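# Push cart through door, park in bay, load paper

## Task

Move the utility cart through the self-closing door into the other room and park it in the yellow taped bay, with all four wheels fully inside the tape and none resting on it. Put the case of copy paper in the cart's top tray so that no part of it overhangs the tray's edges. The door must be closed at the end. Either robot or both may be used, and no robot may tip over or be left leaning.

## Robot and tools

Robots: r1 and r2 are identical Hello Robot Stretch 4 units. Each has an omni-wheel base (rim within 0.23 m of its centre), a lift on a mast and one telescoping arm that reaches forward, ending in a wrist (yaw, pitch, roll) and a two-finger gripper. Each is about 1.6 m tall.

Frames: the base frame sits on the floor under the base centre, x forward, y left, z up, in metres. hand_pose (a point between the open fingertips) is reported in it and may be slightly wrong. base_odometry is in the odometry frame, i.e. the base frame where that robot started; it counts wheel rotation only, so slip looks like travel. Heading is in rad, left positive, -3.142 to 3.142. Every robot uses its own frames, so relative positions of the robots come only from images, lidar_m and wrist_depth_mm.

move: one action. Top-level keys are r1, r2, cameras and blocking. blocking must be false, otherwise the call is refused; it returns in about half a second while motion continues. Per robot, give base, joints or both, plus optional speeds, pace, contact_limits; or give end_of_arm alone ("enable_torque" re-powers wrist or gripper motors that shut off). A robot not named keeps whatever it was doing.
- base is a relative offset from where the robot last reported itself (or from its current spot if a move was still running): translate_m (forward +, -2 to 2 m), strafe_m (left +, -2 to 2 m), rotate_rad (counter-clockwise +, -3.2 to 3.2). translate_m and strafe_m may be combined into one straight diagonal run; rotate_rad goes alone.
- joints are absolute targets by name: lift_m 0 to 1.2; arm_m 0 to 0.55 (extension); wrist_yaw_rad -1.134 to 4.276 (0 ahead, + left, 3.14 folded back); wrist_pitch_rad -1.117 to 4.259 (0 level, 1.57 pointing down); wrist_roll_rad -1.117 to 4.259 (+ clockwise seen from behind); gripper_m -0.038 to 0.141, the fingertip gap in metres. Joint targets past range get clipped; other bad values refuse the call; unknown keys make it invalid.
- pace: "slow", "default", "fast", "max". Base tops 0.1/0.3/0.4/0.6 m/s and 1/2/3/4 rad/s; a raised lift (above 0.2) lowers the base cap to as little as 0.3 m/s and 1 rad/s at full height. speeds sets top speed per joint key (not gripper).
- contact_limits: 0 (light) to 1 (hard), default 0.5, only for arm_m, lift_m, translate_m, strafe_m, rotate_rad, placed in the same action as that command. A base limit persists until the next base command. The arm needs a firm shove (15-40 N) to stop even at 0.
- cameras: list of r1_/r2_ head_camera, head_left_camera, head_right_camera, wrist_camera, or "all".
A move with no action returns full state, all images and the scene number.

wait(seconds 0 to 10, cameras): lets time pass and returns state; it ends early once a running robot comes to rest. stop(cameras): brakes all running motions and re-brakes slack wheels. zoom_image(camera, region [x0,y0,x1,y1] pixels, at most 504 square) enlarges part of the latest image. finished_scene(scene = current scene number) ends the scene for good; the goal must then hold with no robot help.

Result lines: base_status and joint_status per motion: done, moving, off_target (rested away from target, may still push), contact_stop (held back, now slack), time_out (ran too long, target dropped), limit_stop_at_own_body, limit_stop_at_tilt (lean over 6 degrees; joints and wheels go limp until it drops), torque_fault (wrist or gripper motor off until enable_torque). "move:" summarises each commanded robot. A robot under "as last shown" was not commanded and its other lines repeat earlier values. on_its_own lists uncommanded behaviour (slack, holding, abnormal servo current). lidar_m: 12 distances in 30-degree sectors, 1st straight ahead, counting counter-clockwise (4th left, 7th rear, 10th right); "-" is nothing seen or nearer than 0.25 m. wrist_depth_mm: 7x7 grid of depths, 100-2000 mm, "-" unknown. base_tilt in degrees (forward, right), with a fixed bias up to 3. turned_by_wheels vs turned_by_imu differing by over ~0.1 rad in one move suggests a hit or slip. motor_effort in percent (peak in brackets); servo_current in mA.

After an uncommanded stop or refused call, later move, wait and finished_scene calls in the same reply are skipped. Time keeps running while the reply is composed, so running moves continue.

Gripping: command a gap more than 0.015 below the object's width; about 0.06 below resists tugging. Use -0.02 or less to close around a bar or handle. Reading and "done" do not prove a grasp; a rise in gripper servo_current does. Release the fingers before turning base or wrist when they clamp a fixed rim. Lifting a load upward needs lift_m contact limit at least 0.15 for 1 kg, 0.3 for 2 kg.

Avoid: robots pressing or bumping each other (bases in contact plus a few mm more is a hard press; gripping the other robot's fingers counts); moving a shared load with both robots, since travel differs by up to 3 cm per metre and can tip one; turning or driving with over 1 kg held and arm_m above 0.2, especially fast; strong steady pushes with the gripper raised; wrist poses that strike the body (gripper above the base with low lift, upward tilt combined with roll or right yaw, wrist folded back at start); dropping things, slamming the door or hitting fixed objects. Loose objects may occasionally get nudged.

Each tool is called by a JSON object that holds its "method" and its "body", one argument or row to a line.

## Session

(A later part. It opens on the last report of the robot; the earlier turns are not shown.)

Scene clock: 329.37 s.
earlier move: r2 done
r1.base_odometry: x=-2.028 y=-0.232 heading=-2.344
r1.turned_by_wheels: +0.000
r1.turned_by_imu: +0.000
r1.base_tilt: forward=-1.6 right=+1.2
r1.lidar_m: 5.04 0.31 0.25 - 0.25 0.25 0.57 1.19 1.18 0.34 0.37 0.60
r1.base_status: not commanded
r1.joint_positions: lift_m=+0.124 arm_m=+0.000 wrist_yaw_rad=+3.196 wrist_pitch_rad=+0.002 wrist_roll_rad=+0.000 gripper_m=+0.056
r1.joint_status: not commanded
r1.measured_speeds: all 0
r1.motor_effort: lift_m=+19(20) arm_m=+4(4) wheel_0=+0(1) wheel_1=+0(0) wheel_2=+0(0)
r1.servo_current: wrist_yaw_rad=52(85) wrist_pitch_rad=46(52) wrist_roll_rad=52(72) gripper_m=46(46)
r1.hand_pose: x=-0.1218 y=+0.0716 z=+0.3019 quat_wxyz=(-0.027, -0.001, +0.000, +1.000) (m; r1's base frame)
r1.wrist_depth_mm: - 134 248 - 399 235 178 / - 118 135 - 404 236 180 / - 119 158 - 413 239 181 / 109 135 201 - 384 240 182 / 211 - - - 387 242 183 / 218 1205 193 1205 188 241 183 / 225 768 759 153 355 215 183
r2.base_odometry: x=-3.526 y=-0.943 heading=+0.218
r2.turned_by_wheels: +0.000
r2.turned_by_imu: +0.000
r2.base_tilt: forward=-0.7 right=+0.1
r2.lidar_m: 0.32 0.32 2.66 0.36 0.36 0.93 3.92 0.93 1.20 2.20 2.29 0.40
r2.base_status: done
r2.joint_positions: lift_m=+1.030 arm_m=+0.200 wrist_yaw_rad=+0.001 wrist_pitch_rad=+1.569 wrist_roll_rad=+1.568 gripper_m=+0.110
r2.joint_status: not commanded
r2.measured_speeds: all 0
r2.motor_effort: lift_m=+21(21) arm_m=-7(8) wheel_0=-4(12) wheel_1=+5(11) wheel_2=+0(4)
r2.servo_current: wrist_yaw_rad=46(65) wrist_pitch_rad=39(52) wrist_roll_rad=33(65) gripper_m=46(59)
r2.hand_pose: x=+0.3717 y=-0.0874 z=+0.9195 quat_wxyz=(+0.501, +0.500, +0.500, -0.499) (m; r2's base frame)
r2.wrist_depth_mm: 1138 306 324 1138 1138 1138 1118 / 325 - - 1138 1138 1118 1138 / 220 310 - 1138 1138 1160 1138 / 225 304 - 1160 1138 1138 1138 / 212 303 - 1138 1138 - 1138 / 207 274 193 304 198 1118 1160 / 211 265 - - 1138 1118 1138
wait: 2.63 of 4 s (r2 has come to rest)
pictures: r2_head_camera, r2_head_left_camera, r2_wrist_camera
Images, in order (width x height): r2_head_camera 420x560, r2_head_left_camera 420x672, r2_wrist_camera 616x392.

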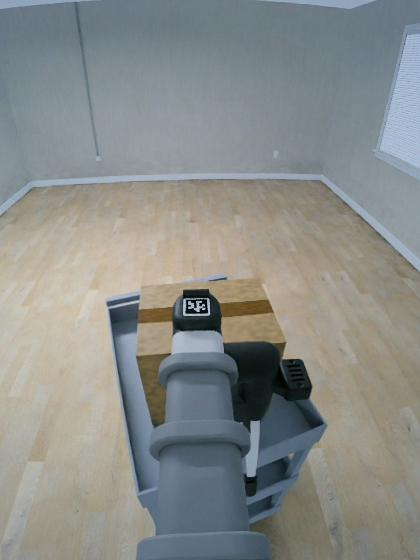

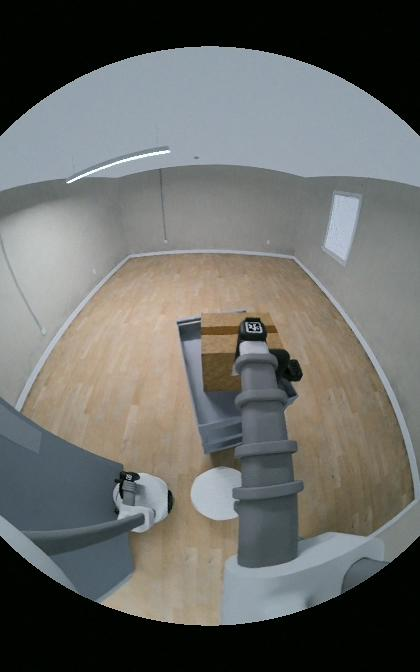

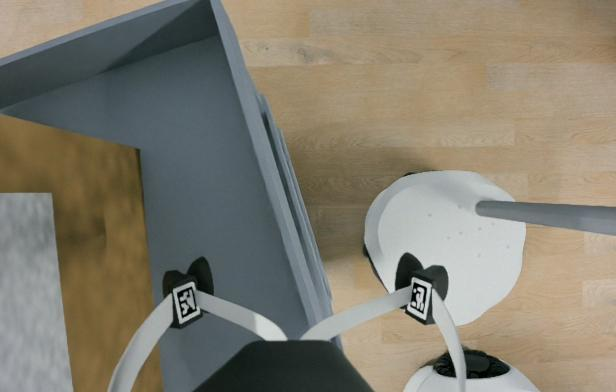

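{"method": "move", "body": {
  "r2": {"base":{"strafe_m":-0.08},"pace":"slow"},
  "blocking": false
}}

{"method": "wait", "body": {
  "seconds": 3
}}

{"method": "move", "body": {
  "r2": {"joints":{"lift_m":0.9}},
  "blocking": false
}}

{"method": "wait", "body": {
  "seconds": 2,
  "cameras": ["r2_wrist_camera"]
}}

{"method": "move", "body": {
  "r2": {"joints":{"gripper_m":-0.03}},
  "blocking": false
}}

{"method": "wait", "body": {
  "seconds": 3,
  "cameras": ["r2_wrist_camera","r2_head_camera"]
}}

Scene clock: 340.40 s.
move: r2 moving
r1: as last shown
r1.base_tilt: forward=-1.6 right=+1.3
r1.lidar_m: 5.03 0.33 0.25 - 0.25 0.25 0.58 1.19 1.16 0.34 0.37 0.61
r1.servo_current: wrist_yaw_rad=59(59) wrist_pitch_rad=59(59) wrist_roll_rad=46(72) gripper_m=46(46)
r1.wrist_depth_mm: - 134 247 - 397 233 177 / - 118 135 - 404 237 179 / - 119 158 - 415 239 181 / 109 135 200 - 382 239 181 / 212 - - - 384 242 183 / 219 1229 193 1182 188 242 184 / 227 750 750 153 355 214 183
r2.base_odometry: x=-3.523 y=-0.957 heading=+0.218
r2.turned_by_wheels: +0.000
r2.turned_by_imu: +0.000
r2.base_tilt: forward=-0.7 right=+0.0
r2.lidar_m: 0.29 0.31 2.68 0.34 0.37 0.96 3.92 0.91 1.22 2.19 2.29 0.40
r2.base_status: strafe_m moving
r2.joint_positions: lift_m=+1.030 arm_m=+0.200 wrist_yaw_rad=+0.001 wrist_pitch_rad=+1.569 wrist_roll_rad=+1.568 gripper_m=+0.110
r2.joint_status: not commanded
r2.measured_speeds: translate_m=+0.000 strafe_m=-0.057 rotate_rad=+0.001 lift_m=+0.000 arm_m=+0.000 wrist_yaw_rad=+0.000 wrist_pitch_rad=+0.000 wrist_roll_rad=+0.000
r2.motor_effort: lift_m=+21(21) arm_m=-7(7) wheel_0=+7(10) wheel_1=-8(9) wheel_2=-1(1)
r2.servo_current: wrist_yaw_rad=52(59) wrist_pitch_rad=46(46) wrist_roll_rad=52(52) gripper_m=52(59)
r2.hand_pose: x=+0.3717 y=-0.0874 z=+0.9195 quat_wxyz=(+0.501, +0.500, +0.500, -0.499) (m; r2's base frame)
r2.wrist_depth_mm: 1118 310 330 1118 1138 1118 1138 / 315 336 - 1118 1138 1138 1118 / 229 - - 1118 1118 1138 1118 / 228 304 - 1118 1138 1138 1138 / 214 319 - 1138 1118 - 1118 / 209 277 193 609 198 1118 1138 / 213 266 - - 1138 1138 1138
pictures: none

Scene clock: 341.87 s.
earlier move: r2 done
r1.base_odometry: x=-2.028 y=-0.232 heading=-2.344
r1.turned_by_wheels: +0.000
r1.turned_by_imu: +0.000
r1.base_tilt: forward=-1.6 right=+1.3
r1.lidar_m: 5.03 0.33 0.25 - 0.25 0.25 0.53 1.20 1.16 0.41 0.44 0.60
r1.base_status: not commanded
r1.joint_positions: lift_m=+0.124 arm_m=+0.000 wrist_yaw_rad=+3.196 wrist_pitch_rad=+0.002 wrist_roll_rad=+0.000 gripper_m=+0.056
r1.joint_status: not commanded
r1.measured_speeds: all 0
r1.motor_effort: lift_m=+19(20) arm_m=+4(4) wheel_0=+0(1) wheel_1=+0(0) wheel_2=+0(0)
r1.servo_current: wrist_yaw_rad=46(72) wrist_pitch_rad=39(59) wrist_roll_rad=39(72) gripper_m=39(52)
r1.hand_pose: x=-0.1218 y=+0.0716 z=+0.3019 quat_wxyz=(-0.027, -0.001, +0.000, +1.000) (m; r1's base frame)
r1.wrist_depth_mm: - 134 248 - 399 233 177 / - 118 135 - 407 236 179 / - 119 159 - 415 239 180 / 109 135 200 - 382 240 181 / 211 - - - 384 242 183 / 219 1205 193 1182 187 242 183 / 225 759 759 153 355 216 184
r2.base_odometry: x=-3.509 y=-1.021 heading=+0.218
r2.turned_by_wheels: +0.000
r2.turned_by_imu: +0.000
r2.base_tilt: forward=-0.7 right=+0.0
r2.lidar_m: 0.33 0.33 2.72 0.42 0.44 1.01 3.94 0.89 1.21 2.11 2.21 0.42
r2.base_status: done
r2.joint_positions: lift_m=+1.030 arm_m=+0.200 wrist_yaw_rad=+0.001 wrist_pitch_rad=+1.569 wrist_roll_rad=+1.568 gripper_m=+0.110
r2.joint_status: not commanded
r2.measured_speeds: all 0
r2.motor_effort: lift_m=+21(21) arm_m=-7(8) wheel_0=+4(13) wheel_1=-4(9) wheel_2=+0(2)
r2.servo_current: wrist_yaw_rad=46(59) wrist_pitch_rad=39(46) wrist_roll_rad=46(52) gripper_m=52(65)
r2.hand_pose: x=+0.3717 y=-0.0874 z=+0.9195 quat_wxyz=(+0.501, +0.500, +0.500, -0.499) (m; r2's base frame)
r2.wrist_depth_mm: 1138 1118 1118 1138 1138 1118 1138 / 1138 1138 1138 1138 1138 1138 1118 / 351 325 336 1138 1138 1118 1138 / - - - 1118 1118 1138 1138 / 241 291 - 1138 1138 - 1138 / 217 287 193 931 198 1138 1138 / 219 272 - - 1160 1138 1160
wait: 1.47 of 3 s (r2 has come to rest)
pictures: none

Scene clock: 342.37 s.
move: r2 moving
r1: as last shown
r1.lidar_m: 5.02 0.33 0.25 - 0.25 0.25 0.56 1.18 1.19 0.41 0.44 0.61
r1.motor_effort: lift_m=+19(20) arm_m=+4(4) wheel_0=+0(0) wheel_1=+0(0) wheel_2=+0(0)
r1.servo_current: wrist_yaw_rad=39(59) wrist_pitch_rad=39(46) wrist_roll_rad=65(65) gripper_m=39(46)
r1.wrist_depth_mm: - 134 249 - 399 235 178 / - 118 135 - 404 236 179 / - 119 159 - 410 239 181 / 109 135 199 - 382 239 182 / 212 - - - 389 242 183 / 219 1205 193 1182 188 241 184 / 225 750 750 153 355 216 183
r2.base_odometry: x=-3.509 y=-1.021 heading=+0.218
r2.turned_by_wheels: +0.000
r2.turned_by_imu: +0.000
r2.base_tilt: forward=-0.7 right=+0.0
r2.lidar_m: 0.31 0.33 2.73 0.43 0.46 1.02 3.98 0.88 1.22 2.14 2.20 0.42
r2.base_status: not commanded
r2.joint_positions: lift_m=+0.992 arm_m=+0.200 wrist_yaw_rad=+0.001 wrist_pitch_rad=+1.569 wrist_roll_rad=+1.568 gripper_m=+0.110
r2.joint_status: lift_m moving
r2.measured_speeds: translate_m=+0.000 strafe_m=+0.000 rotate_rad=+0.000 lift_m=-0.146 arm_m=+0.000 wrist_yaw_rad=+0.000 wrist_pitch_rad=+0.000 wrist_roll_rad=+0.000
r2.motor_effort: lift_m=+11(20) arm_m=-7(7) wheel_0=+4(4) wheel_1=-4(5) wheel_2=+0(0)
r2.servo_current: wrist_yaw_rad=46(52) wrist_pitch_rad=39(46) wrist_roll_rad=52(59) gripper_m=46(52)
r2.hand_pose: x=+0.3717 y=-0.0874 z=+0.8821 quat_wxyz=(+0.501, +0.500, +0.500, -0.499) (m; r2's base frame)
r2.wrist_depth_mm: 1118 1098 1098 1098 1118 1098 1098 / 1098 1098 1118 1118 1078 1118 1098 / 294 297 327 1098 1078 1098 1118 / - - - 1078 1078 878 1118 / 236 291 - 1118 1098 - 1118 / 216 281 193 640 198 1098 1118 / 220 262 - - 1118 1118 1118
pictures: none

Scene clock: 343.47 s.
earlier move: r2 done
r1.base_odometry: x=-2.028 y=-0.232 heading=-2.344
r1.turned_by_wheels: +0.000
r1.turned_by_imu: +0.000
r1.base_tilt: forward=-1.6 right=+1.3
r1.lidar_m: 5.04 0.35 0.25 - 0.25 0.26 0.55 1.18 1.17 0.42 0.43 0.62
r1.base_status: not commanded
r1.joint_positions: lift_m=+0.124 arm_m=+0.000 wrist_yaw_rad=+3.196 wrist_pitch_rad=+0.002 wrist_roll_rad=+0.000 gripper_m=+0.056
r1.joint_status: not commanded
r1.measured_speeds: all 0
r1.motor_effort: lift_m=+19(20) arm_m=+4(4) wheel_0=+0(1) wheel_1=+0(0) wheel_2=+0(0)
r1.servo_current: wrist_yaw_rad=52(65) wrist_pitch_rad=39(52) wrist_roll_rad=46(65) gripper_m=46(46)
r1.hand_pose: x=-0.1218 y=+0.0716 z=+0.3019 quat_wxyz=(-0.027, -0.001, +0.000, +1.000) (m; r1's base frame)
r1.wrist_depth_mm: - 134 248 - 397 234 177 / - 118 134 - 404 236 179 / - 119 158 - 413 239 181 / 109 135 200 - 382 241 182 / 213 - - - 387 242 183 / 218 1205 193 1182 187 243 183 / 227 750 750 153 355 214 183
r2.base_odometry: x=-3.509 y=-1.021 heading=+0.218
r2.turned_by_wheels: +0.000
r2.turned_by_imu: +0.000
r2.base_tilt: forward=-0.7 right=+0.1
r2.lidar_m: 0.34 0.33 2.74 0.41 0.43 1.00 3.94 0.87 1.23 2.11 2.23 0.40
r2.base_status: not commanded
r2.joint_positions: lift_m=+0.901 arm_m=+0.200 wrist_yaw_rad=+0.001 wrist_pitch_rad=+1.569 wrist_roll_rad=+1.568 gripper_m=+0.110
r2.joint_status: all done
r2.measured_speeds: all 0
r2.motor_effort: lift_m=+1(20) arm_m=-6(7) wheel_0=+4(5) wheel_1=-4(5) wheel_2=+0(0)
r2.servo_current: wrist_yaw_rad=46(59) wrist_pitch_rad=39(46) wrist_roll_rad=52(59) gripper_m=46(59)
r2.hand_pose: x=+0.3717 y=-0.0874 z=+0.7912 quat_wxyz=(+0.501, +0.500, +0.500, -0.499) (m; r2's base frame)
r2.wrist_depth_mm: 1042 166 1008 1025 1008 976 991 / 187 196 246 1025 1008 1008 991 / 226 - 169 1025 1008 991 991 / - - 161 1008 1025 - 991 / 217 - 164 1025 1008 - - / 213 185 177 554 199 - 991 / 208 - - - 1008 991 991
wait: 1.10 of 2 s (r2 has come to rest)
pictures: r2_wrist_camera
Images, in order (width x height): r2_wrist_camera 616x392.

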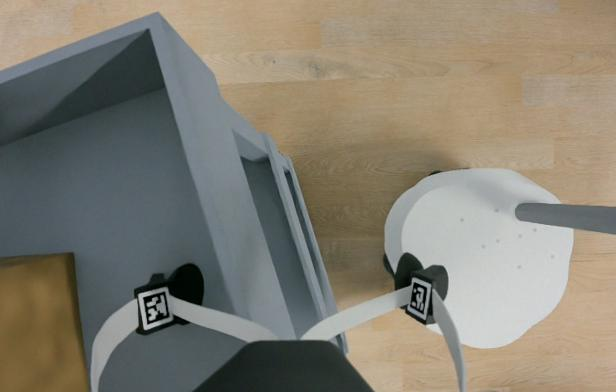

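Scene clock: 343.97 s.
move: r2 moving
r1: as last shown
r1.lidar_m: 5.04 0.35 0.25 - 0.25 0.26 0.54 1.18 1.18 0.42 0.42 0.60
r1.motor_effort: lift_m=+19(20) arm_m=+4(4) wheel_0=-1(1) wheel_1=+0(0) wheel_2=+0(0)
r1.servo_current: wrist_yaw_rad=46(59) wrist_pitch_rad=33(52) wrist_roll_rad=65(65) gripper_m=46(46)
r1.wrist_depth_mm: - 134 247 - 397 233 177 / - 118 135 - 407 236 179 / - 119 158 - 410 239 181 / 109 135 200 - 382 239 182 / 212 - - - 387 243 183 / 219 1205 193 1160 188 242 183 / 226 759 750 153 355 215 183
r2.base_odometry: x=-3.509 y=-1.021 heading=+0.218
r2.turned_by_wheels: +0.000
r2.turned_by_imu: +0.000
r2.base_tilt: forward=-0.7 right=+0.1
r2.lidar_m: 0.33 0.32 2.74 0.42 0.44 1.02 3.95 0.90 1.22 2.13 2.22 0.39
r2.base_status: not commanded
r2.joint_positions: lift_m=+0.901 arm_m=+0.200 wrist_yaw_rad=+0.001 wrist_pitch_rad=+1.568 wrist_roll_rad=+1.568 gripper_m=+0.094
r2.joint_status: gripper_m moving
r2.measured_speeds: translate_m=+0.000 strafe_m=+0.000 rotate_rad=+0.000 lift_m=+0.000 arm_m=+0.000 wrist_yaw_rad=+0.000 wrist_pitch_rad=-0.008 wrist_roll_rad=+0.000
r2.motor_effort: lift_m=+1(1) arm_m=-6(6) wheel_0=+4(5) wheel_1=-4(4) wheel_2=+0(0)
r2.servo_current: wrist_yaw_rad=33(52) wrist_pitch_rad=39(46) wrist_roll_rad=52(59) gripper_m=104(111)
r2.hand_pose: x=+0.3719 y=-0.0874 z=+0.7912 quat_wxyz=(+0.501, +0.500, +0.500, -0.499) (m; r2's base frame)
r2.wrist_depth_mm: 1042 168 1008 1008 1025 991 991 / 187 206 229 1025 1008 976 991 / 228 - 165 1008 1008 991 991 / - - 161 1008 1008 - 991 / 226 - 166 1008 1008 - - / 204 187 173 508 195 - 991 / 206 - - - 1008 976 991
pictures: none

Scene clock: 345.57 s.
earlier move: r2 done
r1.base_odometry: x=-2.028 y=-0.232 heading=-2.344
r1.turned_by_wheels: +0.000
r1.turned_by_imu: +0.000
r1.base_tilt: forward=-1.6 right=+1.3
r1.lidar_m: 5.05 0.33 0.25 - 0.25 0.25 0.53 1.21 1.17 0.42 0.45 0.62
r1.base_status: not commanded
r1.joint_positions: lift_m=+0.124 arm_m=+0.000 wrist_yaw_rad=+3.196 wrist_pitch_rad=+0.002 wrist_roll_rad=+0.000 gripper_m=+0.056
r1.joint_status: not commanded
r1.measured_speeds: all 0
r1.motor_effort: lift_m=+19(20) arm_m=+4(4) wheel_0=+0(1) wheel_1=+0(0) wheel_2=+0(0)
r1.servo_current: wrist_yaw_rad=46(65) wrist_pitch_rad=46(52) wrist_roll_rad=46(65) gripper_m=39(52)
r1.hand_pose: x=-0.1218 y=+0.0716 z=+0.3019 quat_wxyz=(-0.027, -0.001, +0.000, +1.000) (m; r1's base frame)
r1.wrist_depth_mm: - 134 248 - 397 233 177 / - 119 135 - 404 237 179 / - 119 158 - 413 239 181 / 109 135 200 - 384 240 182 / 212 - - - 387 242 183 / 218 1205 193 1160 188 242 183 / 225 750 759 153 357 215 183
r2.base_odometry: x=-3.509 y=-1.021 heading=+0.218
r2.turned_by_wheels: +0.000
r2.turned_by_imu: +0.000
r2.base_tilt: forward=-0.6 right=+0.1
r2.lidar_m: 0.32 0.33 2.76 0.43 0.44 1.02 3.94 0.90 1.19 2.13 2.22 0.39
r2.base_status: not commanded
r2.joint_positions: lift_m=+0.901 arm_m=+0.200 wrist_yaw_rad=+0.002 wrist_pitch_rad=+1.561 wrist_roll_rad=+1.568 gripper_m=-0.029
r2.joint_status: all done
r2.measured_speeds: all 0
r2.motor_effort: lift_m=+10(10) arm_m=-6(6) wheel_0=+4(5) wheel_1=-4(5) wheel_2=+0(1)
r2.servo_current: wrist_yaw_rad=46(59) wrist_pitch_rad=52(59) wrist_roll_rad=39(59) gripper_m=111(202)
r2.hand_pose: x=+0.3740 y=-0.0874 z=+0.7905 quat_wxyz=(+0.503, +0.501, +0.499, -0.496) (m; r2's base frame)
r2.wrist_depth_mm: 1025 165 1008 976 1008 976 976 / 177 200 174 1008 991 991 976 / 224 - 168 1008 991 991 976 / - - - 1008 1008 - 976 / 213 - - 500 991 - - / 191 166 180 185 172 - 991 / 189 145 - - - - 976
wait: 1.60 of 3 s (r2 has come to rest)
pictures: r2_head_camera, r2_wrist_camera
Images, in order (width x height): r2_head_camera 420x560, r2_wrist_camera 616x392.

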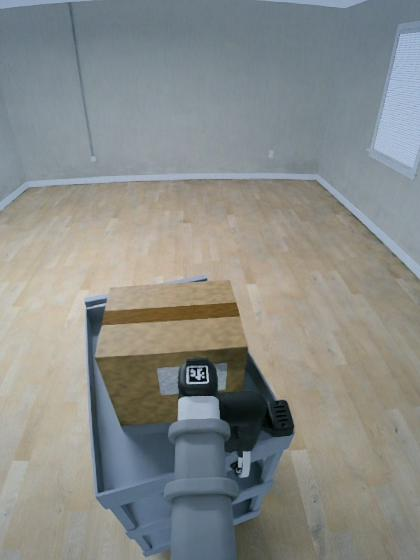

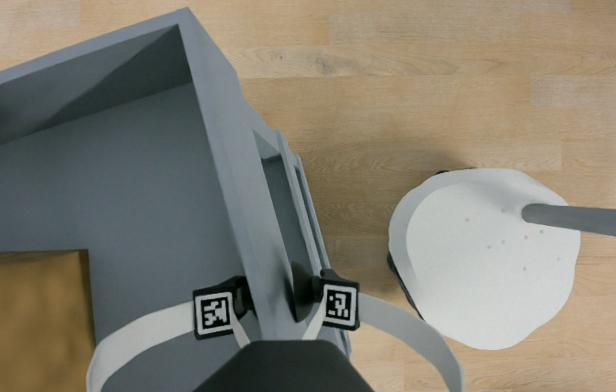

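{"method": "move", "body": {
  "r2": {"base":{"translate_m":-0.4,"strafe_m":0.07},"pace":"slow"},
  "blocking": false
}}

{"method": "wait", "body": {
  "seconds": 6,
  "cameras": ["r2_wrist_camera","r2_head_camera"]
}}

Scene clock: 353.70 s.
move: r2 moving
r1: as last shown
r1.lidar_m: 5.03 0.35 0.25 - 0.25 0.25 0.57 1.21 1.14 0.40 0.44 0.60
r1.motor_effort: lift_m=+19(20) arm_m=+4(4) wheel_0=+0(0) wheel_1=+0(0) wheel_2=+0(0)
r1.servo_current: wrist_yaw_rad=39(52) wrist_pitch_rad=39(59) wrist_roll_rad=59(59) gripper_m=39(46)
r1.wrist_depth_mm: - 134 248 - 397 234 177 / - 118 135 - 404 237 179 / - 119 158 - 410 238 181 / 109 135 200 - 379 241 182 / 212 - - - 384 241 183 / 218 1229 193 1182 187 243 183 / 225 759 750 153 353 216 184
r2.base_odometry: x=-3.521 y=-1.021 heading=+0.218
r2.turned_by_wheels: +0.000
r2.turned_by_imu: +0.001
r2.base_tilt: forward=-0.6 right=+0.0
r2.lidar_m: 0.35 0.33 2.76 0.42 0.44 0.99 3.92 0.88 1.20 2.14 2.24 0.43
r2.base_status: translate_m moving; strafe_m moving
r2.joint_positions: lift_m=+0.901 arm_m=+0.200 wrist_yaw_rad=+0.004 wrist_pitch_rad=+1.561 wrist_roll_rad=+1.568 gripper_m=-0.029
r2.joint_status: not commanded
r2.measured_speeds: translate_m=-0.049 strafe_m=+0.009 rotate_rad=+0.001 lift_m=+0.000 arm_m=+0.000 wrist_yaw_rad=+0.005 wrist_pitch_rad=-0.001 wrist_roll_rad=+0.000
r2.motor_effort: lift_m=+11(11) arm_m=-6(7) wheel_0=-3(8) wheel_1=-7(7) wheel_2=+17(17)
r2.servo_current: wrist_yaw_rad=59(65) wrist_pitch_rad=59(59) wrist_roll_rad=46(52) gripper_m=111(117)
r2.hand_pose: x=+0.3741 y=-0.0874 z=+0.7904 quat_wxyz=(+0.504, +0.501, +0.499, -0.496) (m; r2's base frame)
r2.wrist_depth_mm: 1042 165 1008 1008 991 976 976 / 182 204 183 1008 991 991 960 / - - 167 1025 1008 976 976 / - - 158 1025 1008 - 960 / 208 - 159 1025 1008 - - / 197 168 178 185 175 - 976 / 202 140 - - - 976 991
pictures: none

Scene clock: 358.53 s.
earlier move: r2 done
r1.base_odometry: x=-2.028 y=-0.232 heading=-2.344
r1.turned_by_wheels: +0.000
r1.turned_by_imu: +0.000
r1.base_tilt: forward=-1.6 right=+1.3
r1.lidar_m: 5.03 0.31 0.25 - 0.25 0.25 0.58 0.45 0.41 0.31 0.31 0.48
r1.base_status: not commanded
r1.joint_positions: lift_m=+0.124 arm_m=+0.000 wrist_yaw_rad=+3.196 wrist_pitch_rad=+0.002 wrist_roll_rad=+0.000 gripper_m=+0.056
r1.joint_status: not commanded
r1.measured_speeds: all 0
r1.motor_effort: lift_m=+19(20) arm_m=+4(4) wheel_0=+0(1) wheel_1=+0(0) wheel_2=+0(0)
r1.servo_current: wrist_yaw_rad=39(72) wrist_pitch_rad=33(59) wrist_roll_rad=39(65) gripper_m=46(52)
r1.hand_pose: x=-0.1218 y=+0.0716 z=+0.3019 quat_wxyz=(-0.027, -0.001, +0.000, +1.000) (m; r1's base frame)
r1.wrist_depth_mm: - 134 248 - 397 232 177 / - 118 135 - 407 237 180 / - 120 158 - 413 239 181 / 109 135 200 - 382 239 182 / 212 - - - 384 241 183 / 218 1229 194 1182 188 243 184 / 226 750 759 153 357 216 183
r2.base_odometry: x=-3.914 y=-1.039 heading=+0.218
r2.turned_by_wheels: +0.000
r2.turned_by_imu: +0.004
r2.base_tilt: forward=-0.6 right=+0.0
r2.lidar_m: 0.36 0.38 0.39 0.44 0.70 3.57 3.46 0.58 0.66 1.72 2.29 0.36
r2.base_status: done
r2.joint_positions: lift_m=+0.901 arm_m=+0.200 wrist_yaw_rad=+0.004 wrist_pitch_rad=+1.561 wrist_roll_rad=+1.568 gripper_m=-0.029
r2.joint_status: not commanded
r2.measured_speeds: all 0
r2.motor_effort: lift_m=+11(11) arm_m=-6(7) wheel_0=+1(8) wheel_1=-3(8) wheel_2=+12(20)
r2.servo_current: wrist_yaw_rad=52(65) wrist_pitch_rad=59(65) wrist_roll_rad=52(59) gripper_m=104(117)
r2.hand_pose: x=+0.3742 y=-0.0874 z=+0.7904 quat_wxyz=(+0.504, +0.501, +0.499, -0.496) (m; r2's base frame)
r2.wrist_depth_mm: 172 162 174 1008 991 991 991 / 206 206 - 205 991 991 976 / - - - 1008 1008 991 976 / 189 - - 1008 1008 - 991 / 181 228 - 1008 991 - - / 190 161 180 187 176 - 1008 / 198 138 - - - 1008 976
wait: 4.83 of 6 s (r2 has come to rest)
pictures: r2_head_camera, r2_wrist_camera
Images, in order (width x height): r2_head_camera 420x560, r2_wrist_camera 616x392.

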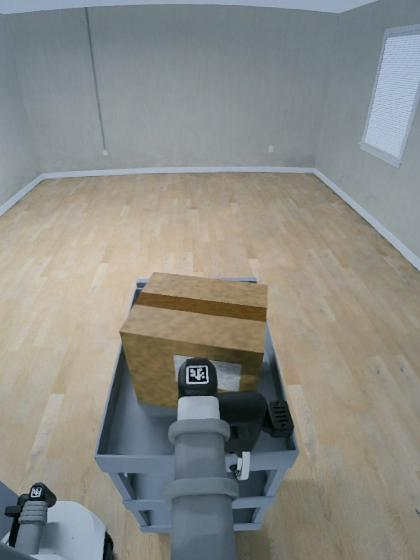

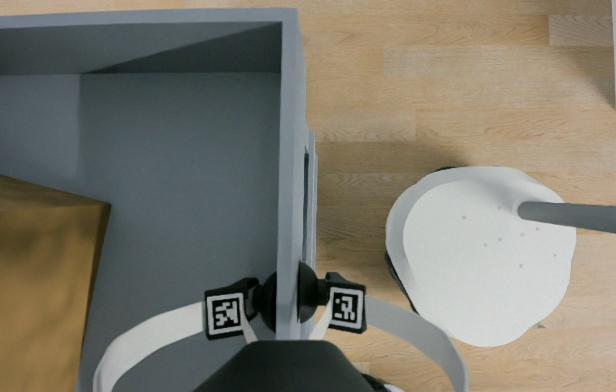

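{"method": "move", "body": {
  "r2": {"base":{"translate_m":-0.6,"strafe_m":0.01},"pace":"slow"},
  "blocking": false
}}

{"method": "wait", "body": {
  "seconds": 8,
  "cameras": ["r2_wrist_camera","r2_head_camera","r2_head_right_camera"]
}}

Scene clock: 364.43 s.
move: r2 moving
r1: as last shown
r1.lidar_m: 5.03 0.30 0.25 - 0.25 0.26 0.55 0.48 0.43 0.32 0.31 0.48
r1.motor_effort: lift_m=+19(20) arm_m=+4(4) wheel_0=+0(0) wheel_1=+0(0) wheel_2=+0(0)
r1.servo_current: wrist_yaw_rad=39(65) wrist_pitch_rad=46(46) wrist_roll_rad=72(72) gripper_m=39(46)
r1.wrist_depth_mm: - 134 248 - 399 234 177 / - 118 135 - 404 236 179 / - 119 158 - 415 238 181 / 109 135 199 - 384 239 182 / 211 - - - 387 243 183 / 219 1182 193 1205 188 243 183 / 226 759 741 153 359 215 183
r2.base_odometry: x=-3.926 y=-1.042 heading=+0.219
r2.turned_by_wheels: +0.001
r2.turned_by_imu: +0.001
r2.base_tilt: forward=-0.6 right=+0.1
r2.lidar_m: 0.38 0.40 0.40 0.46 0.68 3.54 3.45 0.57 0.66 1.67 2.32 0.40
r2.base_status: translate_m moving; strafe_m moving
r2.joint_positions: lift_m=+0.901 arm_m=+0.200 wrist_yaw_rad=+0.004 wrist_pitch_rad=+1.561 wrist_roll_rad=+1.568 gripper_m=-0.029
r2.joint_status: not commanded
r2.measured_speeds: translate_m=-0.048 strafe_m=+0.001 rotate_rad=+0.001 lift_m=+0.000 arm_m=+0.000 wrist_yaw_rad=+0.000 wrist_pitch_rad=+0.000 wrist_roll_rad=+0.000
r2.motor_effort: lift_m=+11(11) arm_m=-6(6) wheel_0=-5(5) wheel_1=-6(6) wheel_2=+16(16)
r2.servo_current: wrist_yaw_rad=59(59) wrist_pitch_rad=52(59) wrist_roll_rad=46(65) gripper_m=98(104)
r2.hand_pose: x=+0.3742 y=-0.0874 z=+0.7904 quat_wxyz=(+0.504, +0.501, +0.499, -0.496) (m; r2's base frame)
r2.wrist_depth_mm: 174 162 174 1008 1008 991 960 / 208 208 206 991 1008 991 976 / - - - 991 1008 991 976 / 202 - - 1008 1008 - 960 / 191 - - 991 1025 - - / 197 164 182 183 170 - 991 / 213 135 - - - 1025 976
pictures: none

Scene clock: 371.20 s.
earlier move: r2 done
r1.base_odometry: x=-2.028 y=-0.232 heading=-2.344
r1.turned_by_wheels: +0.000
r1.turned_by_imu: +0.000
r1.base_tilt: forward=-1.6 right=+1.3
r1.lidar_m: 5.01 0.33 0.25 - 0.25 0.26 0.58 0.43 0.35 0.36 0.41 4.16
r1.base_status: not commanded
r1.joint_positions: lift_m=+0.124 arm_m=+0.000 wrist_yaw_rad=+3.196 wrist_pitch_rad=+0.002 wrist_roll_rad=+0.000 gripper_m=+0.056
r1.joint_status: not commanded
r1.measured_speeds: all 0
r1.motor_effort: lift_m=+19(20) arm_m=+4(4) wheel_0=+0(1) wheel_1=+0(0) wheel_2=+0(0)
r1.servo_current: wrist_yaw_rad=52(72) wrist_pitch_rad=39(52) wrist_roll_rad=26(72) gripper_m=46(52)
r1.hand_pose: x=-0.1218 y=+0.0716 z=+0.3019 quat_wxyz=(-0.027, -0.001, +0.000, +1.000) (m; r1's base frame)
r1.wrist_depth_mm: - 134 247 - 392 232 178 / - 118 134 - 407 236 179 / - 119 158 - 413 238 181 / 109 135 200 - 382 239 182 / 211 917 - - 384 242 183 / 229 917 193 1182 187 241 183 / 216 750 768 153 355 216 183
r2.base_odometry: x=-4.502 y=-1.159 heading=+0.219
r2.turned_by_wheels: +0.000
r2.turned_by_imu: +0.003
r2.base_tilt: forward=-0.7 right=+0.0
r2.lidar_m: 0.37 0.42 0.64 0.61 2.62 2.95 2.81 2.91 2.33 0.35 0.38 0.37
r2.base_status: done
r2.joint_positions: lift_m=+0.901 arm_m=+0.200 wrist_yaw_rad=+0.003 wrist_pitch_rad=+1.561 wrist_roll_rad=+1.569 gripper_m=-0.029
r2.joint_status: not commanded
r2.measured_speeds: all 0
r2.motor_effort: lift_m=+11(11) arm_m=-6(7) wheel_0=+0(7) wheel_1=-4(8) wheel_2=+10(18)
r2.servo_current: wrist_yaw_rad=46(59) wrist_pitch_rad=52(65) wrist_roll_rad=52(65) gripper_m=98(104)
r2.hand_pose: x=+0.3741 y=-0.0874 z=+0.7904 quat_wxyz=(+0.503, +0.501, +0.499, -0.496) (m; r2's base frame)
r2.wrist_depth_mm: 213 200 176 160 991 535 991 / - - - 206 1008 991 976 / 198 - - - 1008 991 976 / 170 216 - - 1008 - 991 / 185 - - 156 991 - - / 200 - 180 186 179 - 976 / 216 - - - - - 991
wait: 6.77 of 8 s (r2 has come to rest)
pictures: r2_head_camera, r2_head_right_camera, r2_wrist_camera
Images, in order (width x height): r2_head_camera 420x560, r2_head_right_camera 420x672, r2_wrist_camera 616x392.

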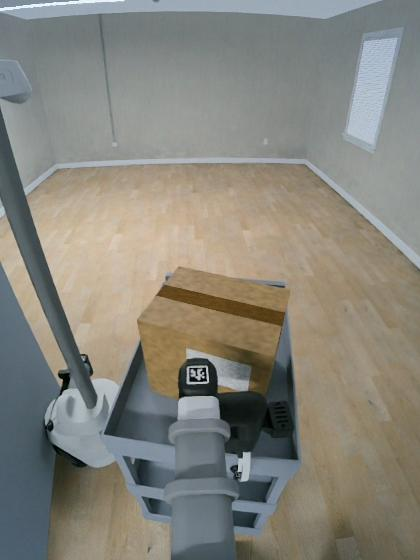

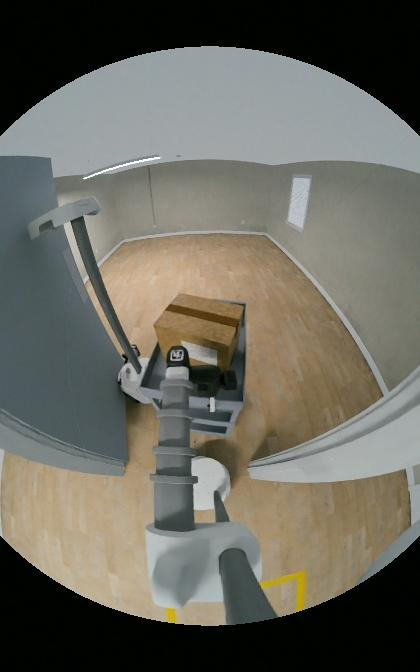

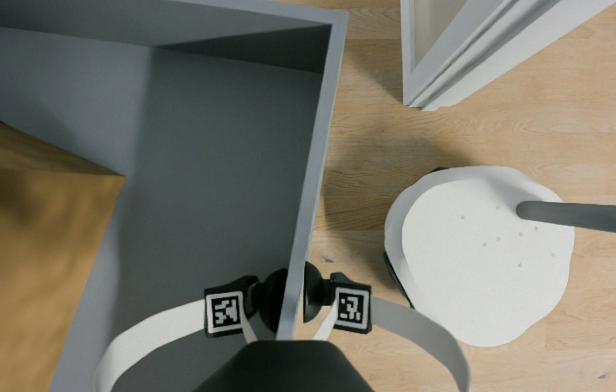

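{"method": "move", "body": {
  "r2": {"base":{"translate_m":-0.6,"strafe_m":0.03},"pace":"slow"},
  "blocking": false
}}

{"method": "wait", "body": {
  "seconds": 8,
  "cameras": ["r2_wrist_camera","r2_head_camera","r2_head_right_camera","r2_head_left_camera"]
}}

Scene clock: 383.00 s.
move: r2 moving
r1: as last shown
r1.lidar_m: 5.02 0.32 0.25 - 0.25 0.26 0.55 0.44 0.36 0.36 0.43 4.17
r1.motor_effort: lift_m=+19(20) arm_m=+4(4) wheel_0=-1(1) wheel_1=+0(0) wheel_2=+0(0)
r1.servo_current: wrist_yaw_rad=59(78) wrist_pitch_rad=39(52) wrist_roll_rad=39(59) gripper_m=39(46)
r1.wrist_depth_mm: - 134 249 - 399 233 177 / - 118 135 - 404 236 179 / - 120 158 - 413 239 181 / 109 135 199 - 382 240 182 / 211 931 - - 384 242 183 / 229 931 194 1182 188 243 183 / 217 759 750 153 355 216 183
r2.base_odometry: x=-4.514 y=-1.161 heading=+0.219
r2.turned_by_wheels: +0.000
r2.turned_by_imu: +0.001
r2.base_tilt: forward=-0.7 right=+0.0
r2.lidar_m: 0.39 0.45 0.66 0.61 2.60 2.93 2.81 2.91 2.32 0.35 0.35 0.38
r2.base_status: translate_m moving; strafe_m moving
r2.joint_positions: lift_m=+0.901 arm_m=+0.200 wrist_yaw_rad=+0.003 wrist_pitch_rad=+1.561 wrist_roll_rad=+1.569 gripper_m=-0.029
r2.joint_status: not commanded
r2.measured_speeds: translate_m=-0.048 strafe_m=+0.002 rotate_rad=+0.000 lift_m=+0.000 arm_m=+0.000 wrist_yaw_rad=+0.000 wrist_pitch_rad=+0.000 wrist_roll_rad=+0.000
r2.motor_effort: lift_m=+11(11) arm_m=-6(6) wheel_0=-3(5) wheel_1=-7(7) wheel_2=+13(14)
r2.servo_current: wrist_yaw_rad=59(59) wrist_pitch_rad=52(52) wrist_roll_rad=39(65) gripper_m=98(104)
r2.hand_pose: x=+0.3741 y=-0.0874 z=+0.7904 quat_wxyz=(+0.503, +0.501, +0.499, -0.496) (m; r2's base frame)
r2.wrist_depth_mm: 211 198 176 161 991 539 976 / - - - 207 991 976 976 / 208 - - - 1025 991 976 / 175 226 - 156 1008 - 960 / 194 - - 208 1025 - - / 211 - 183 186 174 - 991 / 218 135 - - - 1008 991
pictures: none

Scene clock: 389.80 s.
earlier move: r2 done
r1.base_odometry: x=-2.028 y=-0.232 heading=-2.344
r1.turned_by_wheels: +0.000
r1.turned_by_imu: +0.000
r1.base_tilt: forward=-1.5 right=+1.3
r1.lidar_m: 5.02 0.33 0.25 - 0.25 0.25 0.56 0.65 0.64 2.76 2.94 4.17
r1.base_status: not commanded
r1.joint_positions: lift_m=+0.124 arm_m=+0.000 wrist_yaw_rad=+3.196 wrist_pitch_rad=+0.002 wrist_roll_rad=+0.000 gripper_m=+0.056
r1.joint_status: not commanded
r1.measured_speeds: all 0
r1.motor_effort: lift_m=+19(20) arm_m=+4(4) wheel_0=+0(1) wheel_1=+0(0) wheel_2=+0(0)
r1.servo_current: wrist_yaw_rad=39(78) wrist_pitch_rad=39(52) wrist_roll_rad=52(72) gripper_m=39(52)
r1.hand_pose: x=-0.1218 y=+0.0716 z=+0.3019 quat_wxyz=(-0.027, -0.001, +0.000, +1.000) (m; r1's base frame)
r1.wrist_depth_mm: - 134 249 - 399 234 177 / - 118 135 - 404 237 179 / - 120 158 - 415 239 181 / 109 135 200 - 382 240 182 / 137 - 1537 - 384 241 184 / 216 1098 191 1160 188 242 183 / 226 759 750 153 355 215 184
r2.base_odometry: x=-5.094 y=-1.260 heading=+0.218
r2.turned_by_wheels: -0.001
r2.turned_by_imu: +0.001
r2.base_tilt: forward=-0.7 right=+0.0
r2.lidar_m: 0.37 0.47 0.86 2.24 2.57 2.33 2.21 2.24 2.34 2.26 0.88 0.36
r2.base_status: done
r2.joint_positions: lift_m=+0.901 arm_m=+0.200 wrist_yaw_rad=+0.002 wrist_pitch_rad=+1.561 wrist_roll_rad=+1.570 gripper_m=-0.029
r2.joint_status: not commanded
r2.measured_speeds: all 0
r2.motor_effort: lift_m=+11(11) arm_m=-6(7) wheel_0=-5(10) wheel_1=-4(8) wheel_2=+6(16)
r2.servo_current: wrist_yaw_rad=46(65) wrist_pitch_rad=52(65) wrist_roll_rad=39(65) gripper_m=98(104)
r2.hand_pose: x=+0.3740 y=-0.0874 z=+0.7904 quat_wxyz=(+0.503, +0.502, +0.498, -0.497) (m; r2's base frame)
r2.wrist_depth_mm: - - 198 173 181 991 976 / 195 - - - 1008 976 976 / 154 205 - - 1008 976 991 / 170 219 - - 1008 - 976 / 195 - - 155 1008 - - / 212 - 180 186 177 - 976 / - 132 - - - 991 991
wait: 6.80 of 8 s (r2 has come to rest)
pictures: r2_head_camera, r2_head_left_camera, r2_head_right_camera, r2_wrist_camera
Images, in order (width x height): r2_head_camera 420x560, r2_head_left_camera 420x672, r2_head_right_camera 420x672, r2_wrist_camera 616x392.

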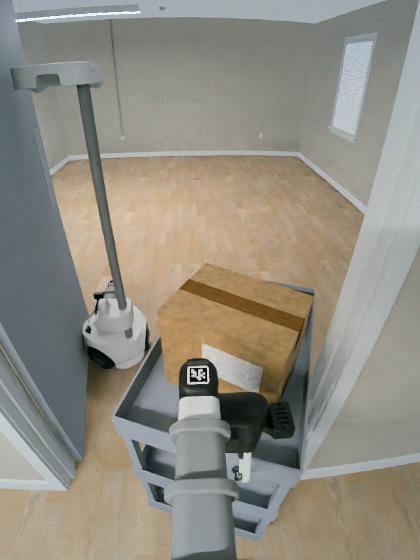

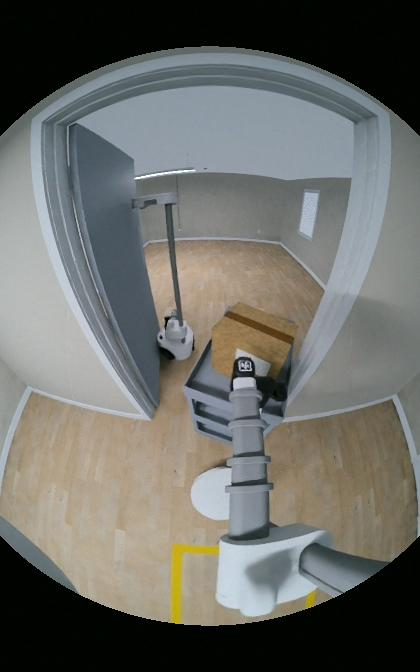

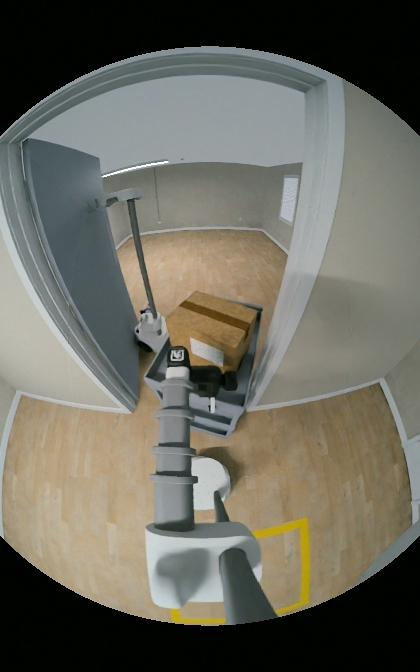

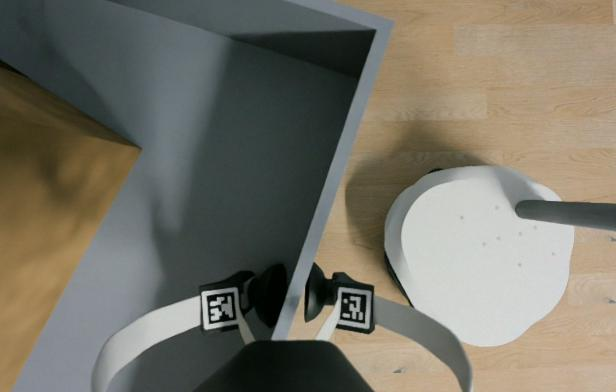

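{"method": "move", "body": {
  "r2": {"base":{"translate_m":-0.15,"strafe_m":-0.15},"pace":"slow"},
  "blocking": false
}}

{"method": "wait", "body": {
  "seconds": 5,
  "cameras": ["r2_wrist_camera","r2_head_camera","r2_head_right_camera","r2_head_left_camera"]
}}

Scene clock: 396.03 s.
move: r2 moving
r1: as last shown
r1.base_tilt: forward=-1.6 right=+1.3
r1.lidar_m: 5.02 0.30 0.25 - 0.25 0.25 0.56 0.66 0.63 2.77 2.94 4.16
r1.servo_current: wrist_yaw_rad=46(65) wrist_pitch_rad=39(46) wrist_roll_rad=52(59) gripper_m=39(46)
r1.wrist_depth_mm: - 134 248 - 402 234 177 / - 118 135 - 407 236 179 / - 119 158 - 410 239 181 / 109 135 200 - 384 240 182 / 137 - 1537 - 387 241 183 / 218 1138 192 1182 187 244 183 / 226 759 759 153 357 216 183
r2.base_odometry: x=-5.101 y=-1.271 heading=+0.220
r2.turned_by_wheels: +0.001
r2.turned_by_imu: +0.002
r2.base_tilt: forward=-0.7 right=+0.0
r2.lidar_m: 0.36 0.43 0.86 2.31 2.56 2.33 2.19 2.31 2.35 2.24 0.86 0.38
r2.base_status: translate_m moving; strafe_m moving
r2.joint_positions: lift_m=+0.901 arm_m=+0.200 wrist_yaw_rad=+0.002 wrist_pitch_rad=+1.561 wrist_roll_rad=+1.570 gripper_m=-0.029
r2.joint_status: not commanded
r2.measured_speeds: translate_m=-0.036 strafe_m=-0.036 rotate_rad=+0.003 lift_m=+0.000 arm_m=+0.000 wrist_yaw_rad=+0.000 wrist_pitch_rad=+0.000 wrist_roll_rad=+0.000
r2.motor_effort: lift_m=+11(11) arm_m=-7(7) wheel_0=+4(8) wheel_1=-8(10) wheel_2=+13(13)
r2.servo_current: wrist_yaw_rad=46(52) wrist_pitch_rad=52(59) wrist_roll_rad=52(59) gripper_m=91(104)
r2.hand_pose: x=+0.3740 y=-0.0874 z=+0.7904 quat_wxyz=(+0.503, +0.502, +0.498, -0.497) (m; r2's base frame)
r2.wrist_depth_mm: - - 194 165 991 976 976 / 211 - - 212 991 991 960 / 161 214 - - 1008 976 991 / 170 222 - - 1008 - 976 / 195 - - - 1008 - - / 212 - 179 187 170 - 991 / - 136 - - - - 991
pictures: none

Scene clock: 398.90 s.
earlier move: r2 done
r1.base_odometry: x=-2.028 y=-0.232 heading=-2.344
r1.turned_by_wheels: +0.000
r1.turned_by_imu: +0.000
r1.base_tilt: forward=-1.6 right=+1.3
r1.lidar_m: 5.04 0.31 0.25 - 0.25 0.25 0.53 0.73 0.91 2.77 2.93 4.19
r1.base_status: not commanded
r1.joint_positions: lift_m=+0.124 arm_m=+0.000 wrist_yaw_rad=+3.196 wrist_pitch_rad=+0.002 wrist_roll_rad=+0.000 gripper_m=+0.056
r1.joint_status: not commanded
r1.measured_speeds: all 0
r1.motor_effort: lift_m=+19(20) arm_m=+4(4) wheel_0=+0(1) wheel_1=+0(0) wheel_2=+0(0)
r1.servo_current: wrist_yaw_rad=46(65) wrist_pitch_rad=39(52) wrist_roll_rad=33(65) gripper_m=46(46)
r1.hand_pose: x=-0.1218 y=+0.0716 z=+0.3019 quat_wxyz=(-0.027, -0.001, +0.000, +1.000) (m; r1's base frame)
r1.wrist_depth_mm: - 134 248 - 399 233 177 / - 118 135 - 407 237 179 / - 119 158 - 410 239 181 / 109 135 200 - 382 240 182 / 212 - 1708 - 384 241 183 / 219 1118 193 1182 188 242 183 / 226 759 750 153 355 216 183
r2.base_odometry: x=-5.207 y=-1.439 heading=+0.219
r2.turned_by_wheels: +0.000
r2.turned_by_imu: +0.000
r2.base_tilt: forward=-0.7 right=+0.1
r2.lidar_m: 0.37 0.39 1.07 2.62 2.74 2.16 2.05 2.14 2.19 2.11 1.10 0.38
r2.base_status: done
r2.joint_positions: lift_m=+0.901 arm_m=+0.200 wrist_yaw_rad=+0.000 wrist_pitch_rad=+1.568 wrist_roll_rad=+1.570 gripper_m=-0.029
r2.joint_status: not commanded
r2.measured_speeds: all 0
r2.motor_effort: lift_m=+11(11) arm_m=-6(7) wheel_0=+4(14) wheel_1=-5(10) wheel_2=+10(16)
r2.servo_current: wrist_yaw_rad=52(59) wrist_pitch_rad=39(59) wrist_roll_rad=39(59) gripper_m=98(104)
r2.hand_pose: x=+0.3718 y=-0.0874 z=+0.7904 quat_wxyz=(+0.501, +0.500, +0.500, -0.499) (m; r2's base frame)
r2.wrist_depth_mm: 181 182 167 166 991 976 976 / - - - 991 991 991 991 / - - - - 1008 991 991 / 190 - - 156 1008 - 1008 / 181 229 - 211 1008 - - / 191 161 180 188 177 - 991 / 199 - - - - 991 991
wait: 2.87 of 5 s (r2 has come to rest)
pictures: r2_head_camera, r2_head_left_camera, r2_head_right_camera, r2_wrist_camera
Images, in order (width x height): r2_head_camera 420x560, r2_head_left_camera 420x672, r2_head_right_camera 420x672, r2_wrist_camera 616x392.

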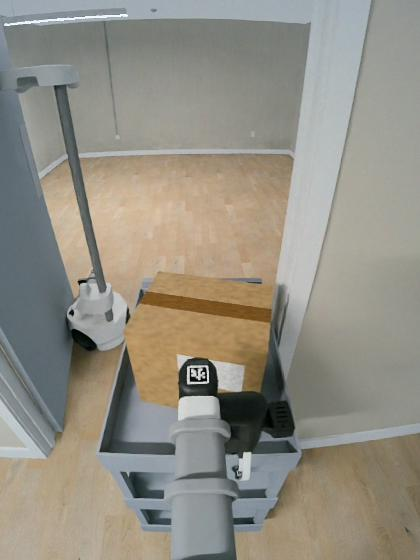

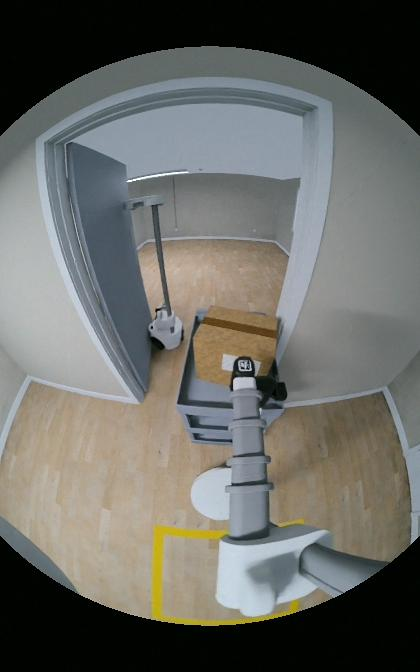

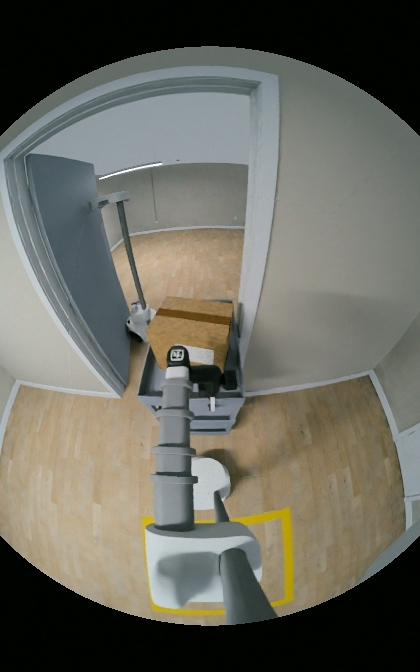

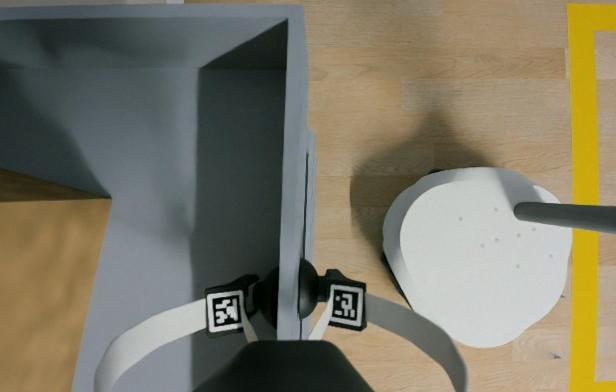

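{"method": "move", "body": {
  "r2": {"base":{"translate_m":-0.75,"strafe_m":-0.02},"pace":"slow"},
  "blocking": false
}}

{"method": "wait", "body": {
  "seconds": 9,
  "cameras": ["r2_wrist_camera","r2_head_camera","r2_head_right_camera","r2_head_left_camera"]
}}

Scene clock: 407.87 s.
move: r2 moving
r1: as last shown
r1.lidar_m: 5.04 0.33 0.25 - 0.25 0.25 0.57 0.72 0.89 2.78 2.94 4.15
r1.servo_current: wrist_yaw_rad=46(65) wrist_pitch_rad=46(46) wrist_roll_rad=52(65) gripper_m=46(46)
r1.wrist_depth_mm: - 134 248 - 399 232 177 / - 118 134 - 407 236 179 / - 119 159 - 413 239 181 / 109 135 200 - 384 240 182 / 211 - 1661 - 384 242 183 / 219 1118 194 1160 188 242 184 / 225 759 750 153 355 215 184
r2.base_odometry: x=-5.219 y=-1.442 heading=+0.219
r2.turned_by_wheels: +0.000
r2.turned_by_imu: +0.001
r2.base_tilt: forward=-0.7 right=+0.0
r2.lidar_m: 0.36 0.39 1.07 2.61 2.72 2.16 2.05 2.13 2.18 2.10 1.09 0.39
r2.base_status: translate_m moving; strafe_m moving
r2.joint_positions: lift_m=+0.901 arm_m=+0.200 wrist_yaw_rad=+0.000 wrist_pitch_rad=+1.565 wrist_roll_rad=+1.570 gripper_m=-0.029
r2.joint_status: not commanded
r2.measured_speeds: translate_m=-0.048 strafe_m=-0.001 rotate_rad=+0.001 lift_m=+0.000 arm_m=+0.000 wrist_yaw_rad=+0.002 wrist_pitch_rad=-0.013 wrist_roll_rad=+0.000
r2.motor_effort: lift_m=+11(11) arm_m=-6(6) wheel_0=-6(8) wheel_1=-7(7) wheel_2=+13(14)
r2.servo_current: wrist_yaw_rad=39(59) wrist_pitch_rad=39(46) wrist_roll_rad=46(59) gripper_m=98(104)
r2.hand_pose: x=+0.3727 y=-0.0874 z=+0.7904 quat_wxyz=(+0.502, +0.501, +0.499, -0.498) (m; r2's base frame)
r2.wrist_depth_mm: 181 181 167 976 991 976 960 / - - - 1008 1008 991 1008 / - - - 1025 1008 976 976 / 198 - - 1008 1008 - 991 / 191 - - 1025 1008 - - / 200 164 183 183 170 - 991 / 208 135 - - - - 976
pictures: none

Scene clock: 416.13 s.
earlier move: r2 done
r1.base_odometry: x=-2.028 y=-0.232 heading=-2.344
r1.turned_by_wheels: +0.000
r1.turned_by_imu: -0.001
r1.base_tilt: forward=-1.5 right=+1.3
r1.lidar_m: 5.03 0.32 0.25 - 0.25 0.25 0.55 1.20 1.15 2.77 2.90 4.17
r1.base_status: not commanded
r1.joint_positions: lift_m=+0.124 arm_m=+0.000 wrist_yaw_rad=+3.196 wrist_pitch_rad=+0.002 wrist_roll_rad=+0.000 gripper_m=+0.056
r1.joint_status: not commanded
r1.measured_speeds: all 0
r1.motor_effort: lift_m=+19(20) arm_m=+4(4) wheel_0=+0(1) wheel_1=+0(0) wheel_2=+0(0)
r1.servo_current: wrist_yaw_rad=52(72) wrist_pitch_rad=39(52) wrist_roll_rad=46(72) gripper_m=46(52)
r1.hand_pose: x=-0.1218 y=+0.0716 z=+0.3019 quat_wxyz=(-0.027, -0.001, +0.000, +1.000) (m; r1's base frame)
r1.wrist_depth_mm: - 134 247 - 399 233 177 / - 118 135 - 407 237 179 / - 119 159 - 410 238 180 / 109 135 200 - 382 240 182 / 212 - - - 384 243 183 / 218 1182 193 1160 188 243 183 / 226 741 759 153 357 215 183
r2.base_odometry: x=-5.935 y=-1.621 heading=+0.219
r2.turned_by_wheels: -0.001
r2.turned_by_imu: -0.001
r2.base_tilt: forward=-0.7 right=+0.1
r2.lidar_m: 0.30 0.30 2.08 2.64 1.92 1.39 1.31 1.36 1.83 2.05 2.18 0.40
r2.base_status: done
r2.joint_positions: lift_m=+0.901 arm_m=+0.200 wrist_yaw_rad=+0.002 wrist_pitch_rad=+1.561 wrist_roll_rad=+1.570 gripper_m=-0.029
r2.joint_status: not commanded
r2.measured_speeds: all 0
r2.motor_effort: lift_m=+11(11) arm_m=-6(6) wheel_0=-6(13) wheel_1=-5(10) wheel_2=+6(15)
r2.servo_current: wrist_yaw_rad=33(59) wrist_pitch_rad=52(65) wrist_roll_rad=46(65) gripper_m=91(104)
r2.hand_pose: x=+0.3741 y=-0.0874 z=+0.7904 quat_wxyz=(+0.503, +0.502, +0.498, -0.497) (m; r2's base frame)
r2.wrist_depth_mm: 1042 165 1008 1008 1008 991 976 / 174 200 190 1008 1008 1008 976 / 220 - - 1025 1025 991 976 / - - - 991 1008 - 991 / 199 - - 477 1008 - - / 191 223 180 184 179 - 1008 / 190 139 - - - - 1008
wait: 8.27 of 9 s (r2 has come to rest)
pictures: r2_head_camera, r2_head_left_camera, r2_head_right_camera, r2_wrist_camera
Images, in order (width x height): r2_head_camera 420x560, r2_head_left_camera 420x672, r2_head_right_camera 420x672, r2_wrist_camera 616x392.

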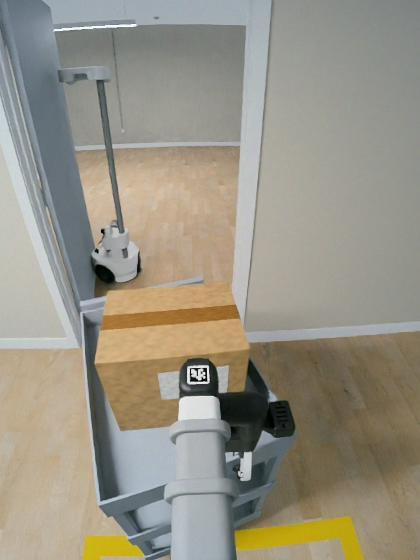

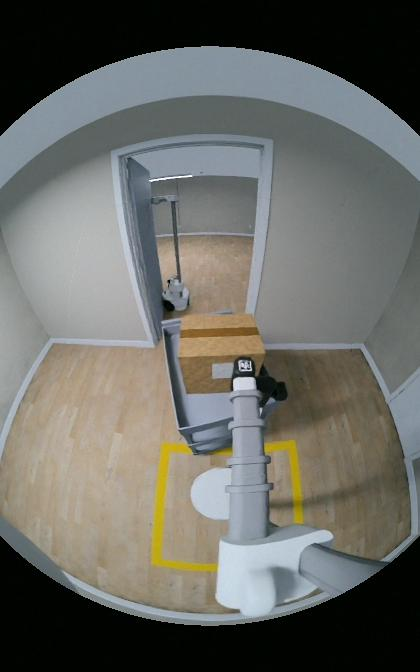

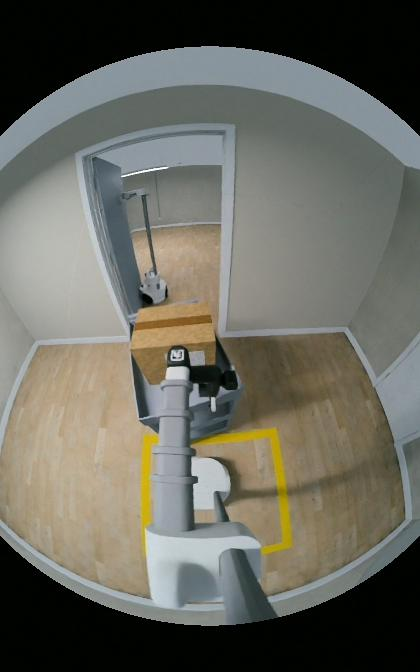

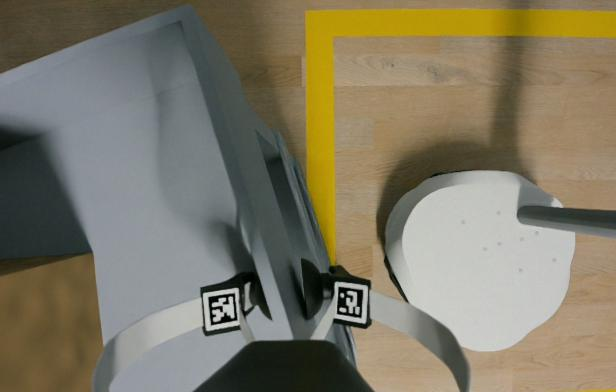

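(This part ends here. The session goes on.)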